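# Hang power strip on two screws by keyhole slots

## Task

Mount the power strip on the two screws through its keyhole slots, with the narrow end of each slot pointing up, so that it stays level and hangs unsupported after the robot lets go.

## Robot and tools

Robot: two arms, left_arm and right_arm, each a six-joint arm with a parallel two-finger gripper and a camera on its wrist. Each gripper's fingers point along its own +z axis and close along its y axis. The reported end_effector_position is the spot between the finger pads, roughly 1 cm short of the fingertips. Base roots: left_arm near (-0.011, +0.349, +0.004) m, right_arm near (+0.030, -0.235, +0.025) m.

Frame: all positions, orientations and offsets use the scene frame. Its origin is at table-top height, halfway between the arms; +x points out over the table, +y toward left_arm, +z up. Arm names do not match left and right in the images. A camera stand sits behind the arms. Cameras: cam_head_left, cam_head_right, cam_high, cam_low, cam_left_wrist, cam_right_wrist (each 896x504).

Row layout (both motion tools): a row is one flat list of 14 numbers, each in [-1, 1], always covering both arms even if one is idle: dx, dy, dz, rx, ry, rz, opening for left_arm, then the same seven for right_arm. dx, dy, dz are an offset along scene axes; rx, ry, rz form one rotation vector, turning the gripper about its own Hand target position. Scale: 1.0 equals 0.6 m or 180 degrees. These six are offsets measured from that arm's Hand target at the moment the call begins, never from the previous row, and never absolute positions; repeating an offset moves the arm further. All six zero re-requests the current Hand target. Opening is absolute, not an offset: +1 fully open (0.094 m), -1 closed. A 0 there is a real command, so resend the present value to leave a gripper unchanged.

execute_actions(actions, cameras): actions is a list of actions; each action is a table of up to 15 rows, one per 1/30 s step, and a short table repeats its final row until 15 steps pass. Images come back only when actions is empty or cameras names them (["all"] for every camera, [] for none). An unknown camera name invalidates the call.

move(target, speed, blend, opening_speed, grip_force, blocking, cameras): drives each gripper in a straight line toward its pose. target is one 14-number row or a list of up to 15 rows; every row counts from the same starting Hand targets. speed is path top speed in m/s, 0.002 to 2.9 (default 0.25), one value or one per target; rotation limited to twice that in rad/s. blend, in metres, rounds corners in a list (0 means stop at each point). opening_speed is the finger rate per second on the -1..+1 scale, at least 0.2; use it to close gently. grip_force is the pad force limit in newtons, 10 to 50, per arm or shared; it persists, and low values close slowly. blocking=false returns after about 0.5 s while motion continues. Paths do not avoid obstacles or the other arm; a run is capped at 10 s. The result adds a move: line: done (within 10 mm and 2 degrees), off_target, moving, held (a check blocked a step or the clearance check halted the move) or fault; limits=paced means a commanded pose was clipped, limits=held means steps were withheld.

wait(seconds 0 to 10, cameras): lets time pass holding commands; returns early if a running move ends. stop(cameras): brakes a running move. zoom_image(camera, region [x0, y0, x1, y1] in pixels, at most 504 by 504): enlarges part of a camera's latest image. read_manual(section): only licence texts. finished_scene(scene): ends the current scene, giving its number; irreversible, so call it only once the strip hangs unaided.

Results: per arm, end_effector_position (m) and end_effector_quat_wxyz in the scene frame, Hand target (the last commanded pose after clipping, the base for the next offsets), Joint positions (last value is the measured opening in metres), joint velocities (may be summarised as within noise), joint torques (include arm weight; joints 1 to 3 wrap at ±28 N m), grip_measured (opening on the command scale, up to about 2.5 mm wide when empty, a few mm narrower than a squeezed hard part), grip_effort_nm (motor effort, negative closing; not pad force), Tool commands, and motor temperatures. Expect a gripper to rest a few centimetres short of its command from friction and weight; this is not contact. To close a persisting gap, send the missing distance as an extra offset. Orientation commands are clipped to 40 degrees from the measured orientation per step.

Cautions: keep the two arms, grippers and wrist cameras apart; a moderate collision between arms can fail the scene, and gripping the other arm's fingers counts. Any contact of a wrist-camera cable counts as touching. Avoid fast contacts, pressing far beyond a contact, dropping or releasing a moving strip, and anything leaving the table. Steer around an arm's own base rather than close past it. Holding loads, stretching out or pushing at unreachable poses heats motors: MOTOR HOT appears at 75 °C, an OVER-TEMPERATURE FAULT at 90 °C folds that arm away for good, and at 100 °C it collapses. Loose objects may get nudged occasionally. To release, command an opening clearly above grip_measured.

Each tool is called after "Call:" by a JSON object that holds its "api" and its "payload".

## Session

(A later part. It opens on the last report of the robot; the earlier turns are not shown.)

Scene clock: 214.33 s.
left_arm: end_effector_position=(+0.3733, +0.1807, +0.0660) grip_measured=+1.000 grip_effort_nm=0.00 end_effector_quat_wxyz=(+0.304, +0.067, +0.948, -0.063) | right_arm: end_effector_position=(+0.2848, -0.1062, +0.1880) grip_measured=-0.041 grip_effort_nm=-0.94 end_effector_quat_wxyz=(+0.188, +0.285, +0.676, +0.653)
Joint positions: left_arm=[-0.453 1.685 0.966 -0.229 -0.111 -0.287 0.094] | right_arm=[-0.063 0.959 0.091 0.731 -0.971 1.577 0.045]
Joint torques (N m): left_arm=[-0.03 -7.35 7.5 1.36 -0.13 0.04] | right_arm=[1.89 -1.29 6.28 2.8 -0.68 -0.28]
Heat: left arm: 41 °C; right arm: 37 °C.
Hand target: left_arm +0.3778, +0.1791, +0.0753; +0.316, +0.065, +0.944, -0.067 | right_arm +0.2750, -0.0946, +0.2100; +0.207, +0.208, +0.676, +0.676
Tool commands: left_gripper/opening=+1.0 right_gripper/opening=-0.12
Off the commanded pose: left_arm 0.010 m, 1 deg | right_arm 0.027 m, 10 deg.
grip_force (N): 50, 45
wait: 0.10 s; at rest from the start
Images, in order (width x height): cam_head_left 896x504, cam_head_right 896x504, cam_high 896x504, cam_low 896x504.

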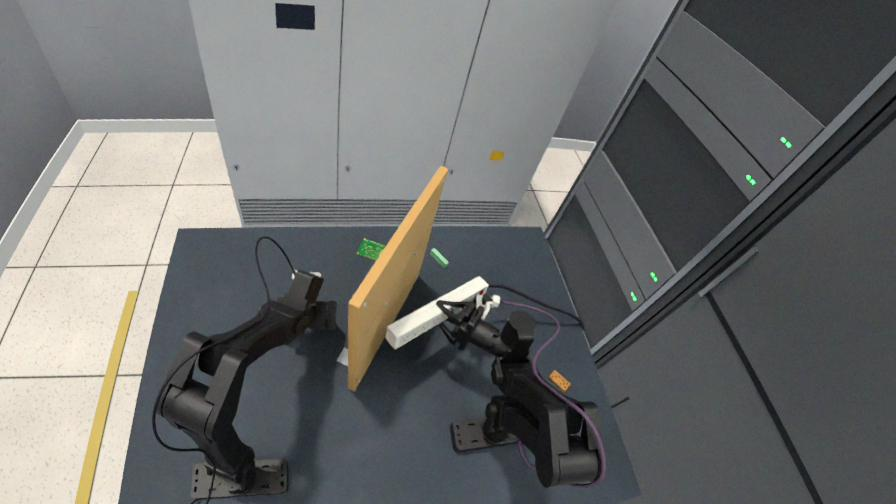

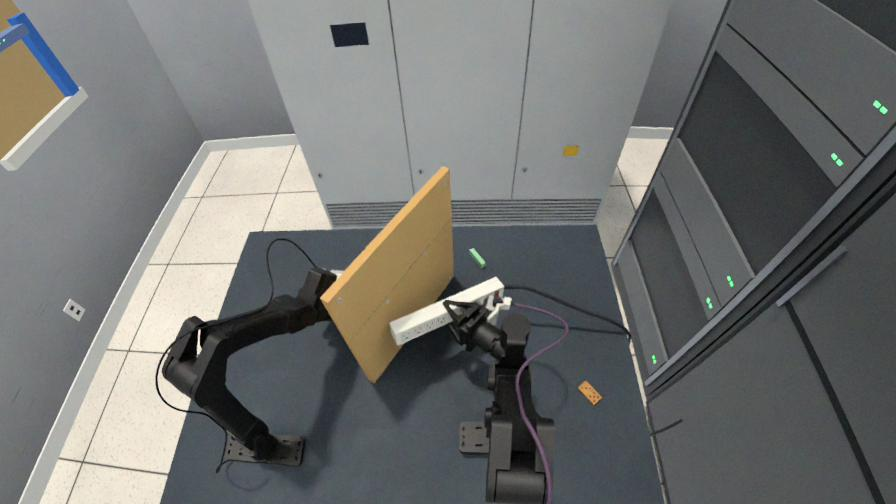

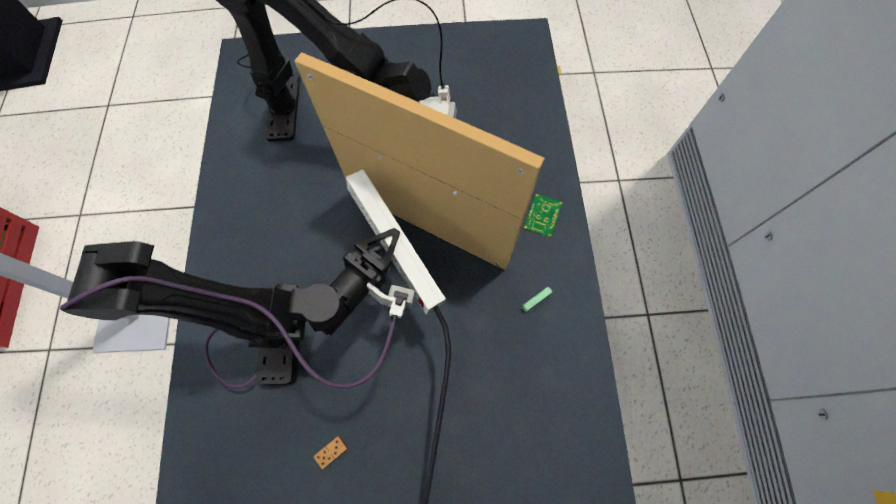

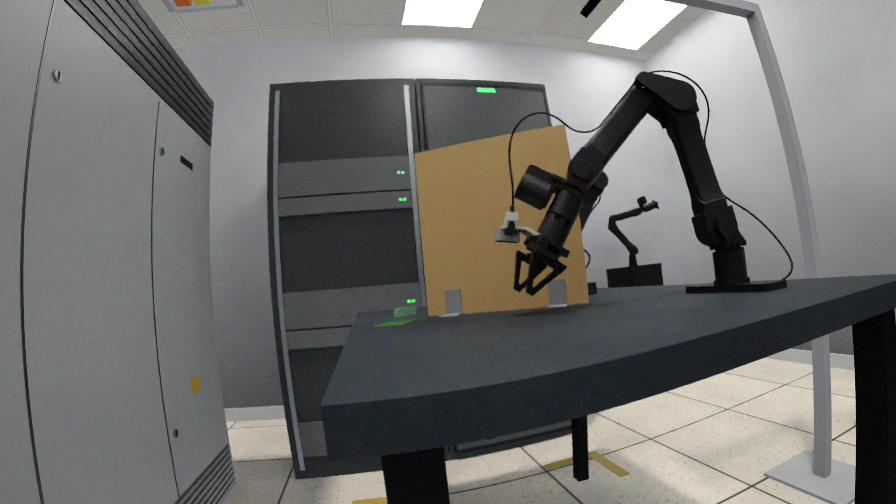

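Call:
{"api": "move", "payload": {"target": [0,0,0,0,0,0,1, -0.025,-0.1757,-0.15,-0.2149,0.454,-0.0981,-0.12], "speed": 0.2, "cameras": ["cam_right_wrist","cam_head_right","cam_high"]}}

Scene clock: 227.70 s.
left_arm: end_effector_position=(+0.3733, +0.1807, +0.0660) grip_measured=+1.000 grip_effort_nm=0.00 end_effector_quat_wxyz=(+0.304, +0.067, +0.948, -0.063) | right_arm: end_effector_position=(+0.2566, -0.2000, +0.1126) grip_measured=-0.042 grip_effort_nm=-0.94 end_effector_quat_wxyz=(-0.135, +0.607, +0.776, +0.106)
Joint positions: left_arm=[-0.453 1.685 0.966 -0.229 -0.111 -0.287 0.094] | right_arm=[-0.083 1.513 1.053 -1.232 -0.324 1.204 0.045]
Joint torques (N m): left_arm=[-0.03 -7.38 7.51 1.35 -0.13 0.03] | right_arm=[0.91 -5.08 8.24 0.08 -0.15 0.11]
Heat: left arm: 41 °C; right arm: 37 °C.
Hand target: left_arm +0.3778, +0.1791, +0.0753; +0.316, +0.065, +0.944, -0.067 | right_arm +0.2599, -0.1999, +0.1200; -0.132, +0.606, +0.777, +0.103
Off the commanded pose: left_arm 0.010 m, 1 deg | right_arm 0.008 m, 0 deg.
grip_force (N): 50, 45
move: done
camera_calibration:
cam_right_wrist: T_world_to_cam=[[-0.968289, -0.248189, -0.0286058, 0.206974], [-0.197499, 0.690301, 0.696045, 0.146539], [-0.153004, 0.679622, -0.717428, 0.346007], [0, 0, 0, 1]] pos_world=[0.282292, -0.284941, 0.152158]
Images, in order (width x height): cam_head_right 896x504, cam_high 896x504, cam_right_wrist 896x504.

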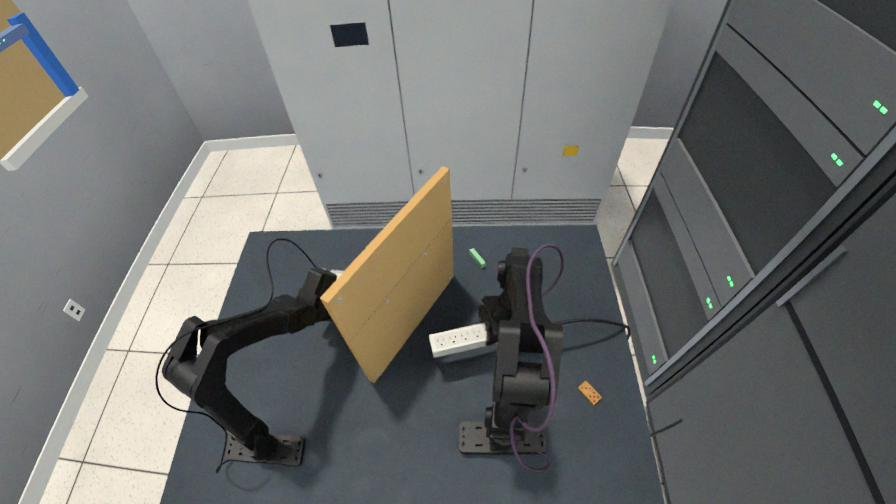

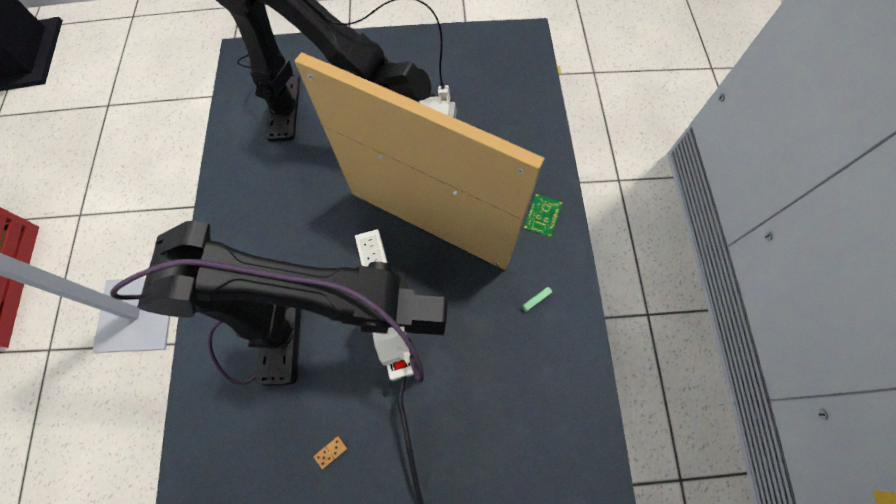

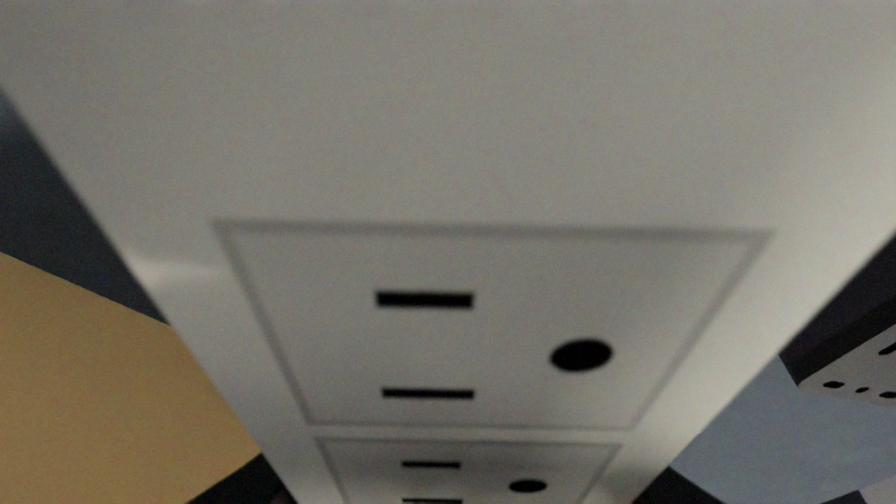

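Call:
{"api": "move", "payload": {"target": [[0,0,0,0,0,0,1, 0,0,-0.145,0,0,0,-0.12],[0,0,0,0,0,0,1, 0,0,-0.167,0,0,0,-0.12]], "speed": [0.15,0.04], "blend": [0.005,0], "cameras": ["cam_right_wrist"]}}

Scene clock: 231.53 s.
left_arm: end_effector_position=(+0.3733, +0.1807, +0.0660) grip_measured=+1.000 grip_effort_nm=0.01 end_effector_quat_wxyz=(+0.304, +0.067, +0.948, -0.063) | right_arm: end_effector_position=(+0.2609, -0.2011, +0.0225) grip_measured=-0.042 grip_effort_nm=-0.94 end_effector_quat_wxyz=(-0.131, +0.606, +0.777, +0.106)
Joint positions: left_arm=[-0.453 1.685 0.966 -0.229 -0.111 -0.287 0.094] | right_arm=[-0.083 1.671 0.825 -0.838 -0.32 1.204 0.045]
Joint torques (N m): left_arm=[-0.03 -7.36 7.49 1.36 -0.13 0.04] | right_arm=[0.64 -5.67 4.3 0.41 -0.17 0.08]
Heat: left arm: 41 °C; right arm: 36 °C.
Hand target: left_arm +0.3778, +0.1791, +0.0753; +0.316, +0.065, +0.944, -0.067 | right_arm +0.2599, -0.1999, +0.0197; -0.132, +0.606, +0.777, +0.103
Off the commanded pose: left_arm 0.010 m, 1 deg | right_arm 0.003 m, 0 deg.
grip_force (N): 50, 45
move: done
camera_calibration:
cam_right_wrist: T_world_to_cam=[[-0.967949, -0.248816, -0.0341311, 0.208222], [-0.202614, 0.693354, 0.691526, 0.212877], [-0.148398, 0.676277, -0.721545, 0.281015], [0, 0, 0, 1]] pos_world=[0.286382, -0.285834, 0.0626618]
Images, in order (width x height): cam_right_wrist 896x504.

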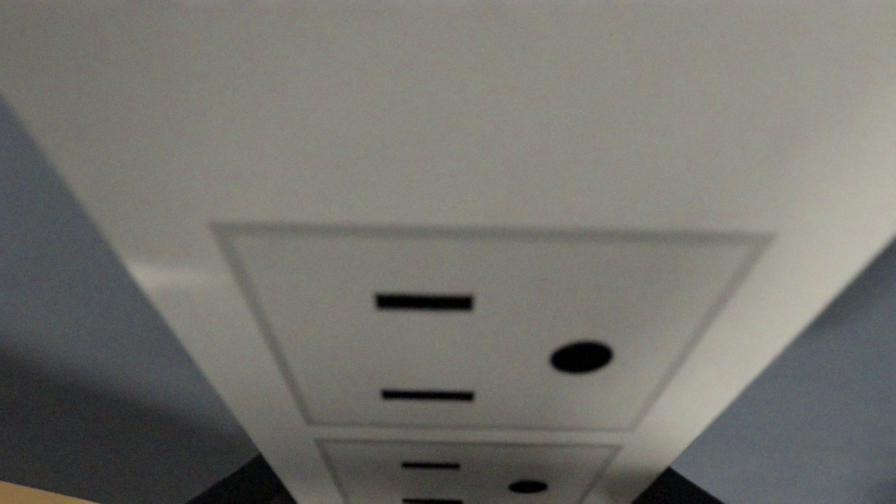

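Call:
{"api": "move", "payload": {"target": [[0,0,0,0,0,0,1, 0,0,-0.0117,0,0,0,-0.12],[0,0,0,0,0,0,1, 0,0,-0.0117,0,0,0,1.0]], "speed": 0.05, "opening_speed": 0.8, "cameras": ["cam_right_wrist"]}}

Scene clock: 234.60 s.
left_arm: end_effector_position=(+0.3733, +0.1807, +0.0660) grip_measured=+1.000 grip_effort_nm=0.00 end_effector_quat_wxyz=(+0.304, +0.067, +0.948, -0.063) | right_arm: end_effector_position=(+0.2610, -0.2010, +0.0167) grip_measured=+0.998 grip_effort_nm=0.09 end_effector_quat_wxyz=(-0.131, +0.607, +0.777, +0.106)
Joint positions: left_arm=[-0.453 1.685 0.966 -0.229 -0.111 -0.287 0.094] | right_arm=[-0.083 1.686 0.813 -0.812 -0.32 1.205 0.094]
Joint torques (N m): left_arm=[-0.03 -7.36 7.49 1.36 -0.13 0.04] | right_arm=[0.44 -5.42 3.84 0.48 -0.12 0.09]
Heat: left arm: 41 °C; right arm: 36 °C.
Hand target: left_arm +0.3778, +0.1791, +0.0753; +0.316, +0.065, +0.944, -0.067 | right_arm +0.2600, -0.1999, +0.0128; -0.132, +0.606, +0.777, +0.103
Off the commanded pose: left_arm 0.010 m, 1 deg | right_arm 0.004 m, 0 deg.
grip_force (N): 50, 45
move: done
camera_calibration:
cam_right_wrist: T_world_to_cam=[[-0.968269, -0.247604, -0.0338863, 0.208451], [-0.201521, 0.693379, 0.69182, 0.216568], [-0.147801, 0.676697, -0.721274, 0.276766], [0, 0, 0, 1]] pos_world=[0.286386, -0.285838, 0.0568619]
Images, in order (width x height): cam_right_wrist 896x504.

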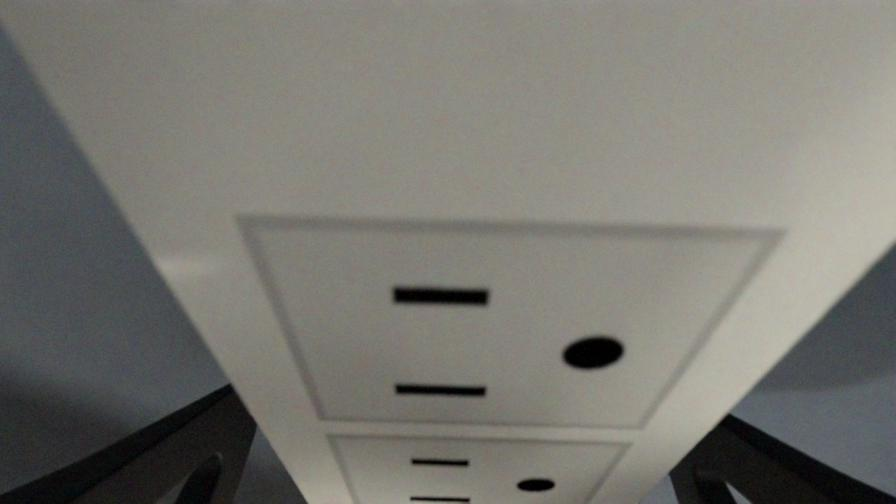

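Call:
{"api": "move", "payload": {"target": [[0,0,0,0,0,0,1, 0.008,-0.032,0.0943,0,0,0,1],[0,0,0,0,0,0,1, 0.0317,-0.1235,0.162,-0.104,-0.026,0,1]], "speed": 0.25, "blend": [0.02,0], "cameras": ["cam_right_wrist","cam_head_right","cam_high"]}}

Scene clock: 237.63 s.
left_arm: end_effector_position=(+0.3733, +0.1807, +0.0660) grip_measured=+1.000 grip_effort_nm=0.01 end_effector_quat_wxyz=(+0.304, +0.067, +0.948, -0.063) | right_arm: end_effector_position=(+0.2765, -0.2718, +0.0996) grip_measured=+0.998 grip_effort_nm=0.09 end_effector_quat_wxyz=(-0.014, +0.614, +0.789, +0.002)
Joint positions: left_arm=[-0.453 1.685 0.966 -0.229 -0.111 -0.287 0.094] | right_arm=[-0.143 1.531 1.062 -1.125 -0.016 1.16 0.094]
Joint torques (N m): left_arm=[-0.03 -7.38 7.51 1.36 -0.13 0.03] | right_arm=[0.42 -7.54 7.69 0.31 0.08 0.05]
Heat: left arm: 41 °C; right arm: 36 °C.
Hand target: left_arm +0.3778, +0.1791, +0.0753; +0.316, +0.065, +0.944, -0.067 | right_arm +0.2790, -0.2741, +0.1100; +0.000, +0.615, +0.788, +0.000
Off the commanded pose: left_arm 0.010 m, 1 deg | right_arm 0.011 m, 2 deg.
grip_force (N): 50, 45
move: off_target (right_arm)
camera_calibration:
cam_right_wrist: T_world_to_cam=[[-0.96549, -0.260253, -0.00984202, 0.202167], [-0.238535, 0.868488, 0.434545, 0.294845], [-0.104544, 0.421897, -0.900596, 0.323281], [0, 0, 0, 1]] pos_world=[0.299318, -0.339846, 0.165011]
Images, in order (width x height): cam_head_right 896x504, cam_high 896x504, cam_right_wrist 896x504.

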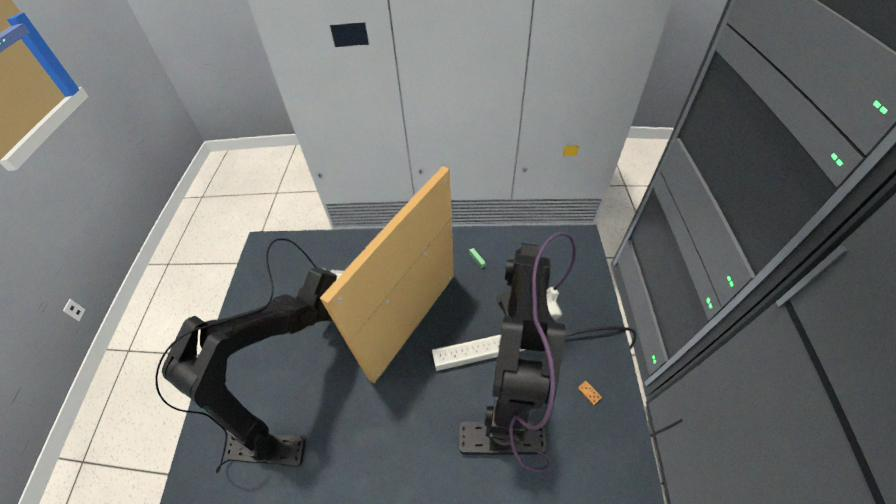

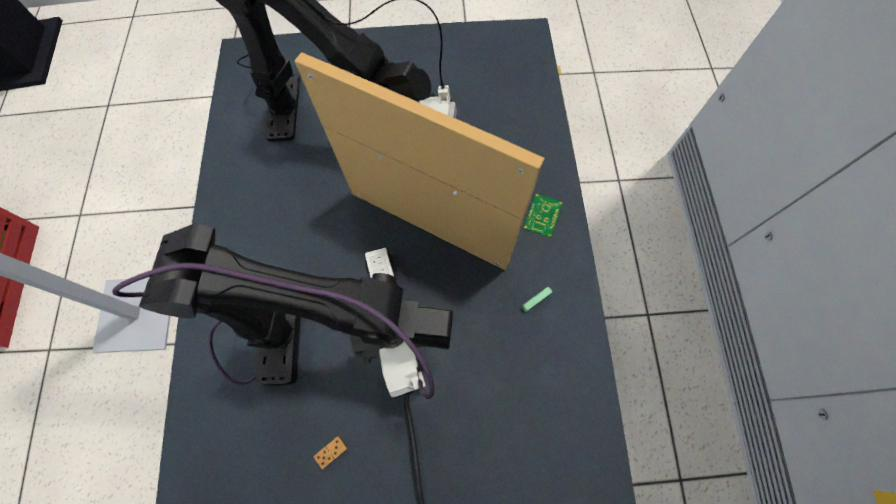

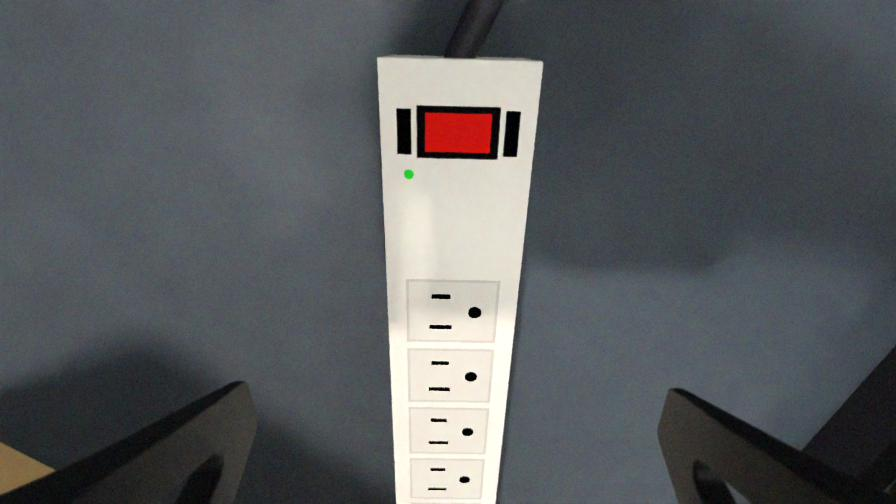

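Call:
{"api": "move", "payload": {"target": [0,0,0,0,0,0,1, -0.0003,0.0022,-0.1333,-0.0065,-0.0062,-0.0047,1], "speed": 0.15, "cameras": ["cam_right_wrist"]}}

Scene clock: 242.10 s.
left_arm: end_effector_position=(+0.3733, +0.1807, +0.0660) grip_measured=+1.000 grip_effort_nm=0.00 end_effector_quat_wxyz=(+0.304, +0.067, +0.948, -0.063) | right_arm: end_effector_position=(+0.2790, -0.2711, +0.0341) grip_measured=+0.998 grip_effort_nm=0.09 end_effector_quat_wxyz=(+0.011, +0.620, +0.784, +0.006)
Joint positions: left_arm=[-0.453 1.685 0.966 -0.229 -0.111 -0.287 0.094] | right_arm=[-0.126 1.591 0.842 -0.798 0.001 1.192 0.094]
Joint torques (N m): left_arm=[-0.03 -7.36 7.5 1.36 -0.13 0.04] | right_arm=[0.51 -5.05 4.29 0.8 0.14 0.13]
Heat: left arm: 41 °C; right arm: 36 °C.
Hand target: left_arm +0.3778, +0.1791, +0.0753; +0.316, +0.065, +0.944, -0.067 | right_arm +0.2788, -0.2727, +0.0300; +0.014, +0.621, +0.784, -0.002
Off the commanded pose: left_arm 0.010 m, 1 deg | right_arm 0.004 m, 1 deg.
grip_force (N): 50, 45
move: done
camera_calibration:
cam_right_wrist: T_world_to_cam=[[-0.968121, -0.246157, -0.0463553, 0.209907], [-0.243596, 0.882134, 0.403114, 0.329463], [-0.0583379, 0.401555, -0.913975, 0.24631], [0, 0, 0, 1]] pos_world=[0.29784, -0.337868, 0.10204]
Images, in order (width x height): cam_right_wrist 896x504.

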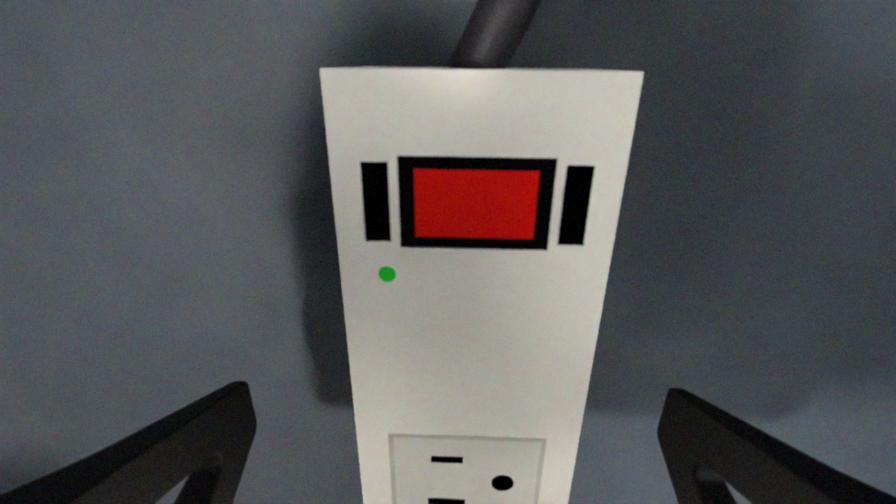

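Call:
{"api": "move", "payload": {"target": [[0,0,0,0,0,0,1, -0.004,-0.001,-0.0325,0,0,0,1],[0,0,0,0,0,0,1, -0.004,-0.001,-0.0325,0,0,0,-0.2]], "speed": 0.08, "grip_force": [50, 50], "opening_speed": 0.6, "cameras": ["cam_right_wrist"]}}

Scene clock: 246.80 s.
left_arm: end_effector_position=(+0.3733, +0.1807, +0.0660) grip_measured=+1.000 grip_effort_nm=0.00 end_effector_quat_wxyz=(+0.304, +0.067, +0.948, -0.063) | right_arm: end_effector_position=(+0.2779, -0.2712, +0.0150) grip_measured=-0.043 grip_effort_nm=-1.03 end_effector_quat_wxyz=(+0.012, +0.620, +0.784, +0.006)
Joint positions: left_arm=[-0.453 1.685 0.966 -0.229 -0.111 -0.287 0.094] | right_arm=[-0.126 1.628 0.792 -0.708 0.002 1.192 0.045]
Joint torques (N m): left_arm=[-0.03 -7.36 7.5 1.35 -0.13 0.04] | right_arm=[0.32 -5.03 4 0.71 0.11 0.03]
Heat: left arm: 42 °C; right arm: 35 °C.
Hand target: left_arm +0.3778, +0.1791, +0.0753; +0.316, +0.065, +0.944, -0.067 | right_arm +0.2764, -0.2733, +0.0105; +0.014, +0.621, +0.784, -0.002
Off the commanded pose: left_arm 0.010 m, 1 deg | right_arm 0.005 m, 1 deg.
move: done
camera_calibration:
cam_right_wrist: T_world_to_cam=[[-0.96813, -0.245799, -0.048038, 0.208011], [-0.2441, 0.883154, 0.400568, 0.33756], [-0.056034, 0.399528, -0.915007, 0.227716], [0, 0, 0, 1]] pos_world=[0.29654, -0.337968, 0.0831381]
Images, in order (width x height): cam_right_wrist 896x504.

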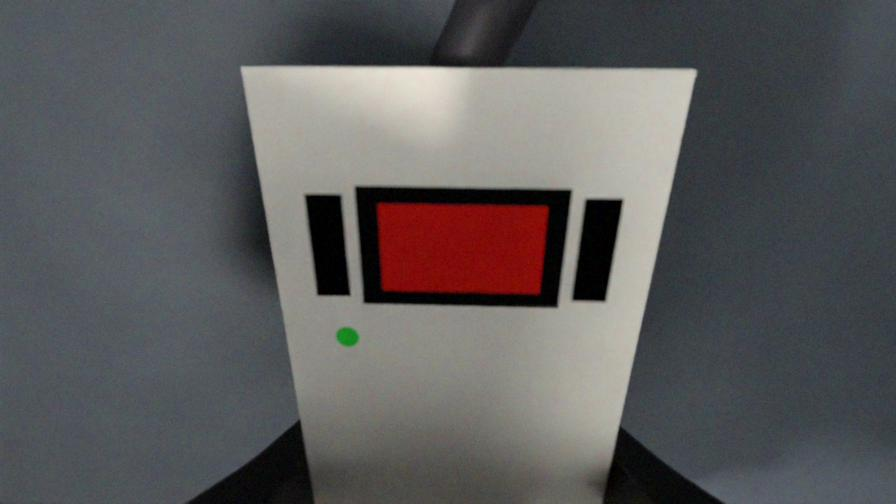

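Call:
{"api": "move", "payload": {"target": [[0,0,0,0,0,0,1, 0,0,0.2,0,0,0,-0.2],[0,0,0,0,0,0,1, 0.1023,0.227,0.3408,0.2922,-0.4129,0.1926,-0.2]], "speed": [0.12,0.17], "blend": [0.04,0], "cameras": ["cam_right_wrist","cam_head_right","cam_high"]}}

Scene clock: 256.63 s.
left_arm: end_effector_position=(+0.3733, +0.1807, +0.0660) grip_measured=+1.000 grip_effort_nm=0.00 end_effector_quat_wxyz=(+0.304, +0.067, +0.948, -0.063) | right_arm: end_effector_position=(+0.3475, -0.1510, +0.2014) grip_measured=-0.045 grip_effort_nm=-1.03 end_effector_quat_wxyz=(+0.203, +0.267, +0.671, +0.661)
Joint positions: left_arm=[-0.453 1.685 0.966 -0.229 -0.111 -0.287 0.094] | right_arm=[-0.253 1.386 0.318 0.955 -1.164 1.547 0.045]
Joint torques (N m): left_arm=[-0.02 -7.36 7.5 1.36 -0.13 0.04] | right_arm=[2.07 -4.01 5.14 2.48 -0.67 -0.09]
Heat: left arm: 42 °C; right arm: 36 °C.
Hand target: left_arm +0.3778, +0.1791, +0.0753; +0.316, +0.065, +0.944, -0.067 | right_arm +0.3378, -0.1372, +0.2150; +0.207, +0.207, +0.676, +0.676
Off the commanded pose: left_arm 0.010 m, 1 deg | right_arm 0.022 m, 7 deg.
move: off_target (right_arm)
camera_calibration:
cam_right_wrist: T_world_to_cam=[[-0.0624986, 0.0242627, -0.99775, 0.231214], [-0.965823, 0.250504, 0.0665903, 0.396245], [0.251556, 0.967811, 0.00777731, 0.147134], [0, 0, 0, 1]] pos_world=[0.36014, -0.247269, 0.203164]
Images, in order (width x height): cam_head_right 896x504, cam_high 896x504, cam_right_wrist 896x504.

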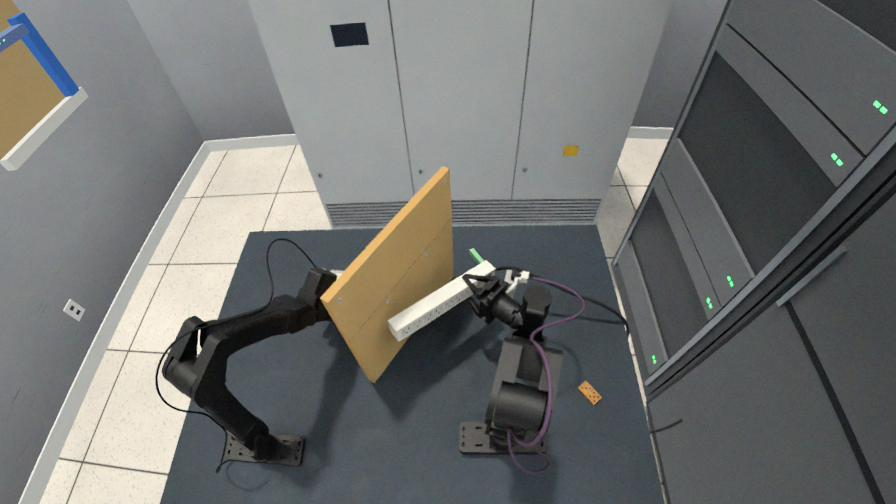

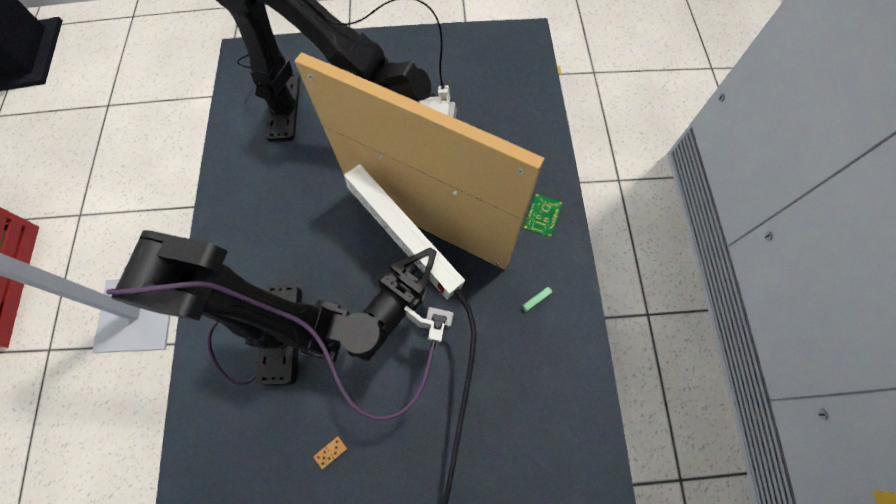

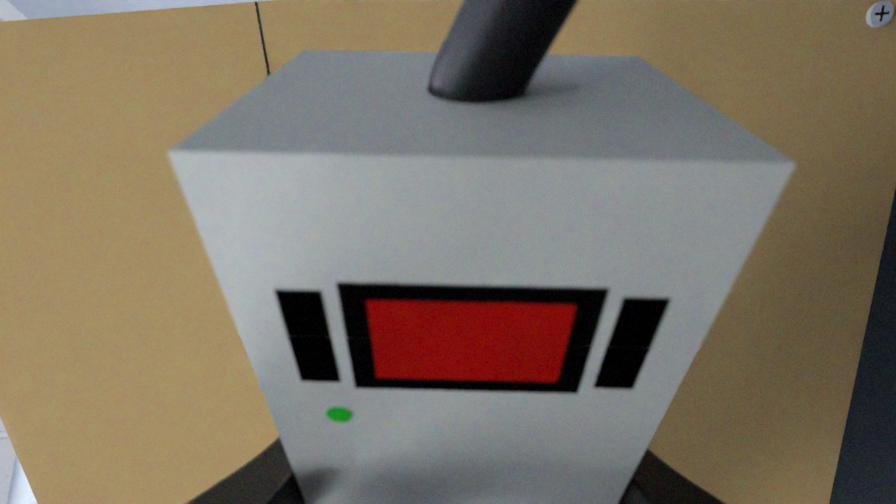

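Call:
{"api": "move", "payload": {"target": [0,0,0,0,0,0,1, 0,0,0,-0.0019,-0.0276,0.122,-0.2], "speed": 0.12, "cameras": ["cam_right_wrist"]}}

Scene clock: 265.83 s.
left_arm: end_effector_position=(+0.3733, +0.1807, +0.0660) grip_measured=+1.000 grip_effort_nm=0.00 end_effector_quat_wxyz=(+0.304, +0.067, +0.948, -0.063) | right_arm: end_effector_position=(+0.3414, -0.1426, +0.2009) grip_measured=-0.045 grip_effort_nm=-1.03 end_effector_quat_wxyz=(+0.118, +0.130, +0.698, +0.695)
Joint positions: left_arm=[-0.453 1.685 0.966 -0.229 -0.111 -0.287 0.094] | right_arm=[-0.282 1.615 0.488 0.988 -1.521 1.449 0.045]
Joint torques (N m): left_arm=[-0.03 -7.36 7.49 1.36 -0.13 0.04] | right_arm=[1.39 -5.76 7.76 1.83 -0.63 -0.15]
Heat: left arm: 42 °C; right arm: 36 °C.
Hand target: left_arm +0.3778, +0.1791, +0.0753; +0.316, +0.065, +0.944, -0.067 | right_arm +0.3378, -0.1372, +0.2150; +0.104, +0.045, +0.695, +0.710
Off the commanded pose: left_arm 0.010 m, 1 deg | right_arm 0.016 m, 10 deg.
joint sent to its limit (right arm) — joint 5 (wrist yaw), lower limit. The joint targets are off in orientation, not in position.
move: off_target (right_arm)
camera_calibration:
cam_right_wrist: T_world_to_cam=[[0.00554771, 0.0163866, -0.99985, 0.206212], [-0.997273, -0.0734907, -0.00673785, 0.367537], [-0.0735901, 0.997161, 0.0159342, 0.254114], [0, 0, 0, 1]] pos_world=[0.384091, -0.229762, 0.204609]
Images, in order (width x height): cam_right_wrist 896x504.

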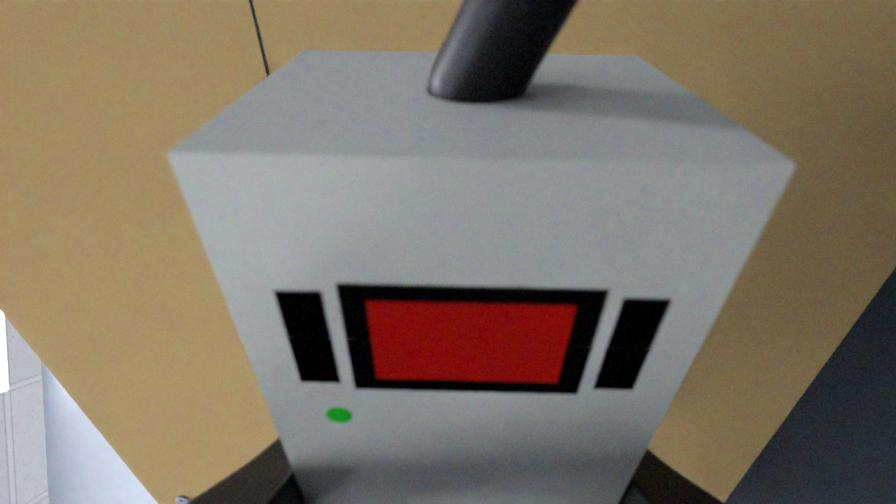

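Call:
{"api": "move", "payload": {"target": [0,0,0,0,0,0,1, 0.0492,0.0917,0.0932,0,0,-0.0183,-0.2], "speed": 0.12, "cameras": ["cam_right_wrist","cam_head_right","cam_high"]}}

Scene clock: 280.60 s.
left_arm: end_effector_position=(+0.3733, +0.1807, +0.0660) grip_measured=+1.000 grip_effort_nm=0.00 end_effector_quat_wxyz=(+0.304, +0.067, +0.948, -0.063) | right_arm: end_effector_position=(+0.3687, -0.0872, +0.2431) grip_measured=-0.045 grip_effort_nm=-1.03 end_effector_quat_wxyz=(+0.091, +0.116, +0.695, +0.703)
Joint positions: left_arm=[-0.453 1.685 0.966 -0.229 -0.111 -0.287 0.094] | right_arm=[-0.069 1.602 0.637 0.993 -1.365 1.635 0.045]
Joint torques (N m): left_arm=[-0.03 -7.36 7.51 1.36 -0.13 0.03] | right_arm=[1.16 -9.8 8.8 1.91 -0.15 -0.07]
Heat: left arm: 42 °C; right arm: 37 °C.
Hand target: left_arm +0.3778, +0.1791, +0.0753; +0.316, +0.065, +0.944, -0.067 | right_arm +0.3673, -0.0821, +0.2709; +0.125, +0.064, +0.694, +0.706
Off the commanded pose: left_arm 0.010 m, 1 deg | right_arm 0.028 m, 7 deg.
move: off_target (right_arm)
camera_calibration:
cam_right_wrist: T_world_to_cam=[[-0.0107429, 0.0345375, -0.999346, 0.254895], [-0.991443, -0.130394, 0.00615152, 0.388845], [-0.130096, 0.990861, 0.0356428, 0.215718], [0, 0, 0, 1]] pos_world=[0.41632, -0.171847, 0.244647]
Images, in order (width x height): cam_head_right 896x504, cam_high 896x504, cam_right_wrist 896x504.

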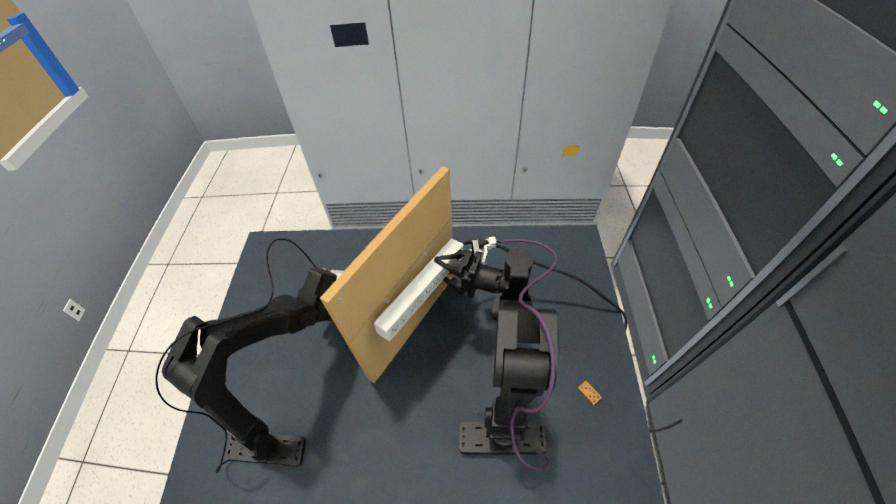

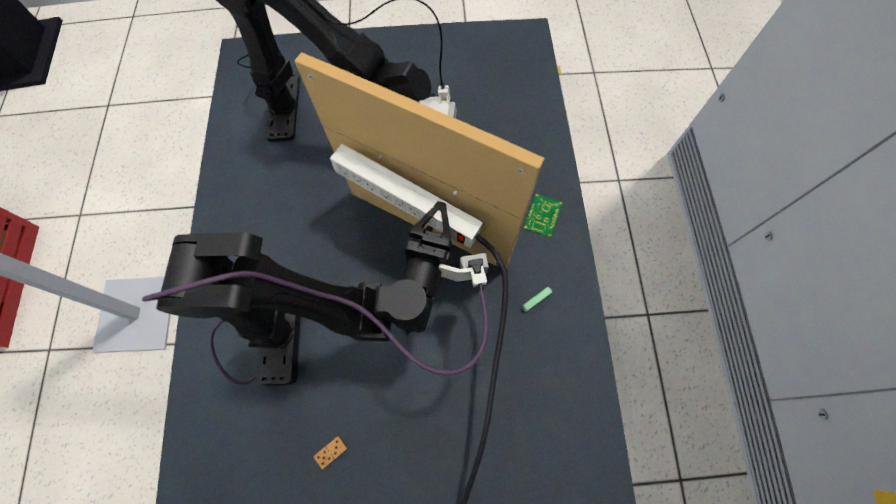

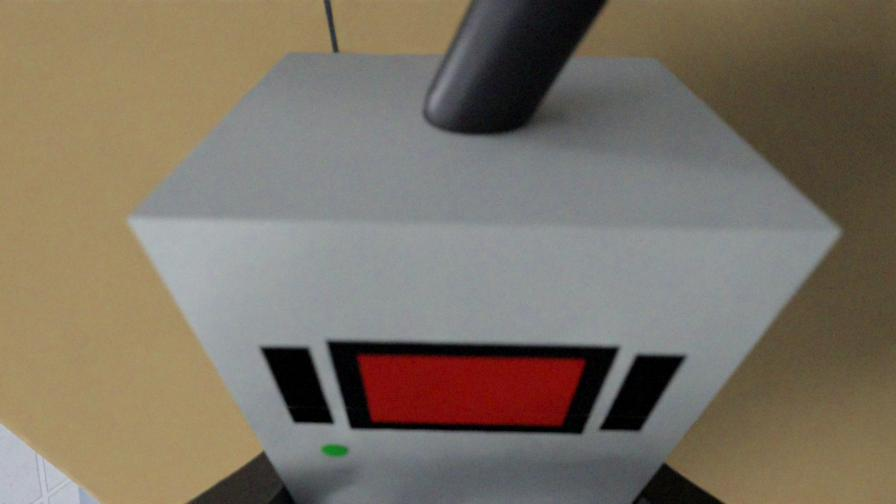

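Call:
{"api": "zoom_image", "payload": {"camera": "cam_high", "region": [320, 130, 500, 260]}}

Call:
{"api": "zoom_image", "payload": {"camera": "cam_head_right", "region": [360, 220, 500, 350]}}

Call:
{"api": "zoom_image", "payload": {"camera": "cam_head_left", "region": [340, 220, 480, 350]}}

Scaled by 2.800 from the camera's 896x504 image, which has a finer 1280x720 frame.

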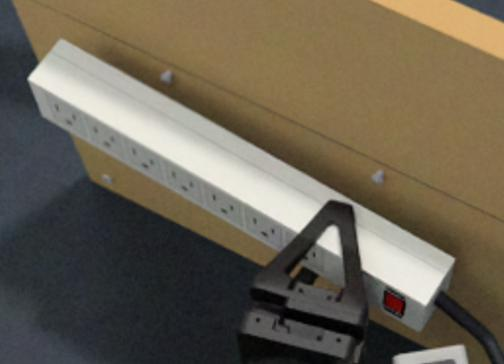

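Scaled by 3.600 from the camera's 896x504 image, which has a finer 1280x720 frame.

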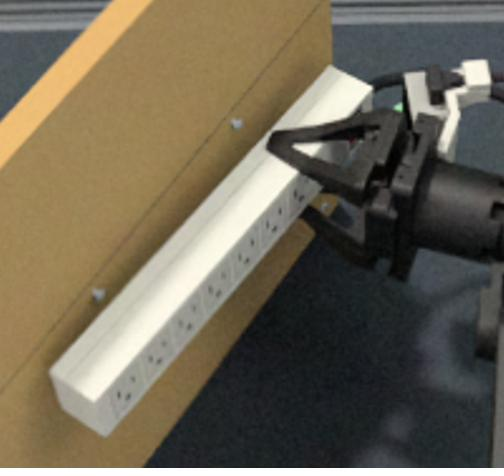

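This scene's latest camera images include none from cam_head_left. They are from: cam_head_right, cam_high, cam_right_wrist. cam_head_left's image comes with the result of a call that names it in "cameras".

Call:
{"api": "zoom_image", "payload": {"camera": "cam_head_right", "region": [360, 285, 430, 345]}}

Call:
{"api": "zoom_image", "payload": {"camera": "cam_head_right", "region": [405, 225, 475, 285]}}

Call:
{"api": "zoom_image", "payload": {"camera": "cam_high", "region": [325, 135, 415, 205]}}

Call:
{"api": "zoom_image", "payload": {"camera": "cam_high", "region": [410, 170, 500, 240]}}

Scaled by 7.200 from the camera's 896x504 image, which has a finer 1280x720 frame.

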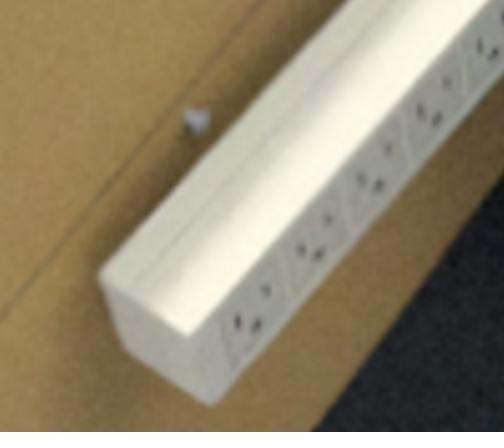

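Scaled by 7.200 from the camera's 896x504 image, which has a finer 1280x720 frame.

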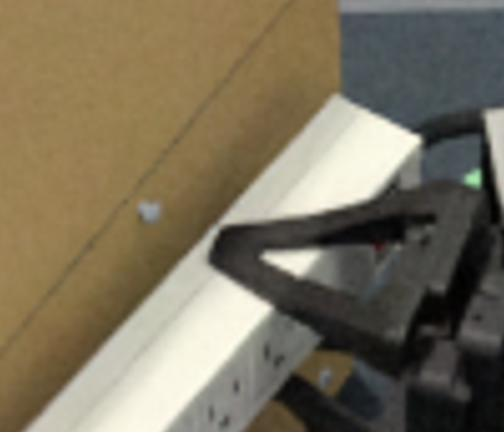

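Scaled by 5.600 from the camera's 896x504 image, which has a finer 1280x720 frame.

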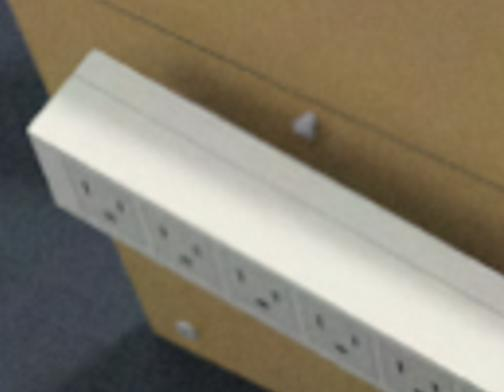

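Scaled by 5.600 from the camera's 896x504 image, which has a finer 1280x720 frame.

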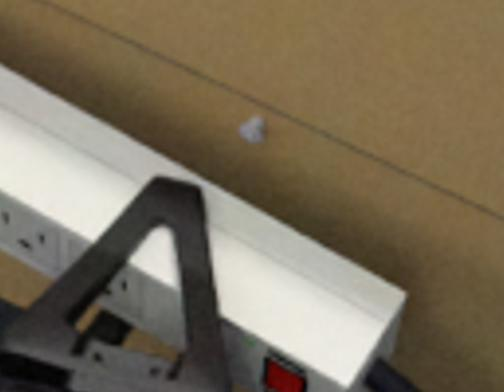

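Call:
{"api": "move", "payload": {"target": [0,0,0,0,0,0,1, 0.0028,0.0035,0.025,-0.0061,-0.0089,0.0139,-0.2], "speed": 0.06, "cameras": ["cam_right_wrist","cam_head_right","cam_high","cam_head_left"]}}

Scene clock: 312.37 s.
left_arm: end_effector_position=(+0.3733, +0.1807, +0.0660) grip_measured=+1.000 grip_effort_nm=0.00 end_effector_quat_wxyz=(+0.304, +0.067, +0.948, -0.063) | right_arm: end_effector_position=(+0.3765, -0.0873, +0.2551) grip_measured=-0.045 grip_effort_nm=-1.03 end_effector_quat_wxyz=(+0.091, +0.105, +0.699, +0.702)
Joint positions: left_arm=[-0.453 1.685 0.966 -0.229 -0.111 -0.287 0.094] | right_arm=[-0.069 1.597 0.706 0.896 -1.382 1.597 0.045]
Joint torques (N m): left_arm=[-0.02 -7.36 7.5 1.36 -0.13 0.04] | right_arm=[1.54 -10.48 9.48 1.83 -0.36 -0.13]
Motor temperatures (°C): left_arm=[26 32 42 38 27 27 27] | right_arm=[29 34 40 37 26 25 25]
Heat: left arm: 42 °C; right arm: 40 °C.
Hand target: left_arm +0.3778, +0.1791, +0.0753; +0.316, +0.065, +0.944, -0.067 | right_arm +0.3689, -0.0800, +0.2859; +0.119, +0.038, +0.700, +0.703
Off the commanded pose: left_arm 0.010 m, 1 deg | right_arm 0.033 m, 8 deg.
move: off_target (right_arm)
camera_calibration:
cam_right_wrist: T_world_to_cam=[[0.00181489, 0.0255769, -0.999671, 0.261437], [-0.989199, -0.146474, -0.00554347, 0.397243], [-0.146568, 0.988884, 0.0250348, 0.22516], [0, 0, 0, 1]] pos_world=[0.42548, -0.171158, 0.257916]
Images, in order (width x height): cam_head_left 896x504, cam_head_right 896x504, cam_high 896x504, cam_right_wrist 896x504.

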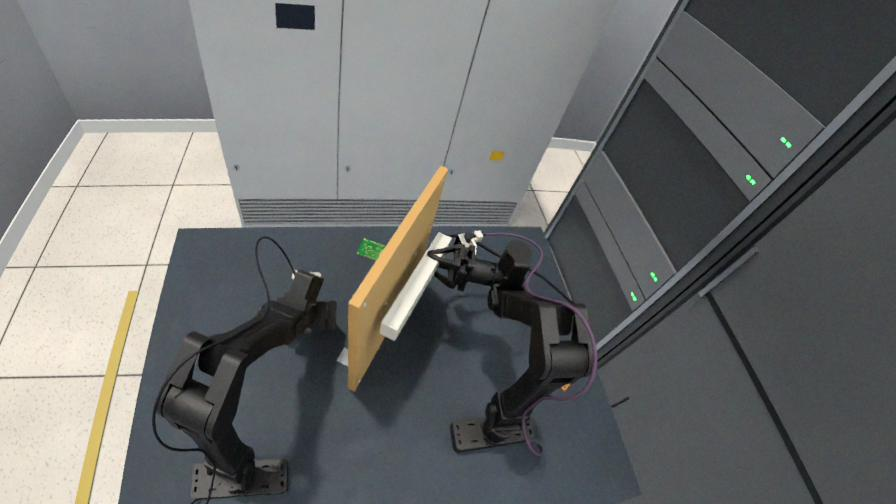

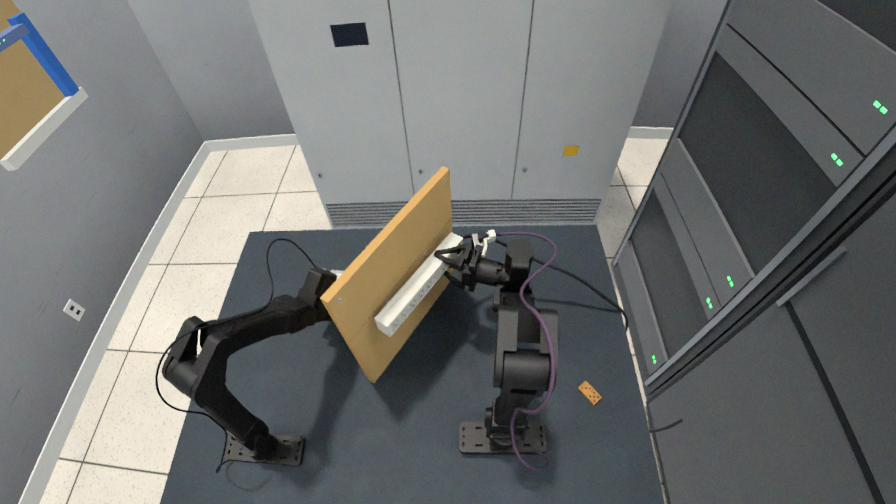

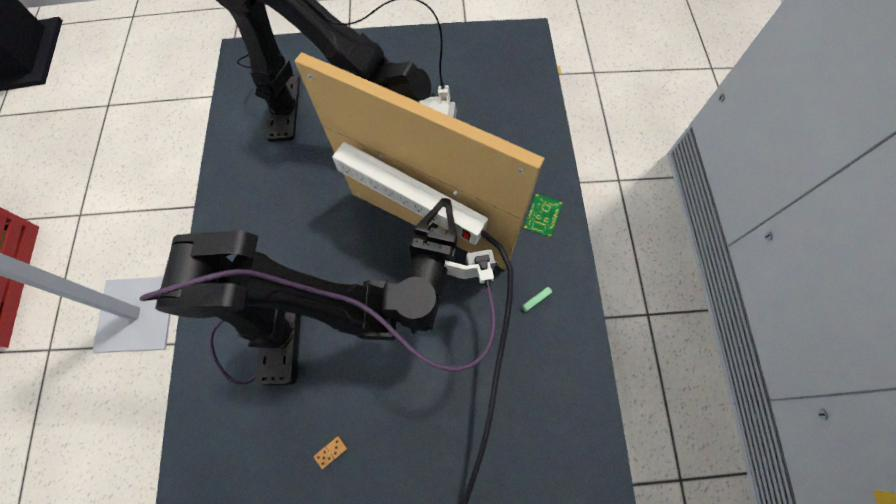

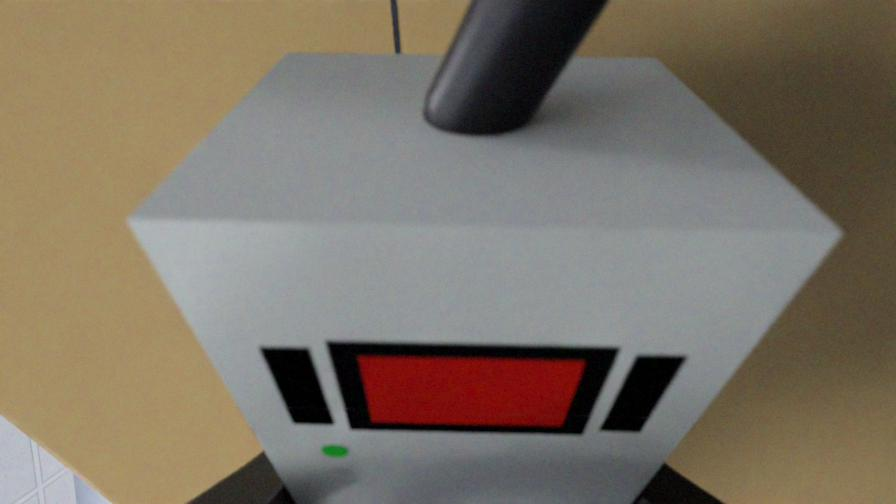

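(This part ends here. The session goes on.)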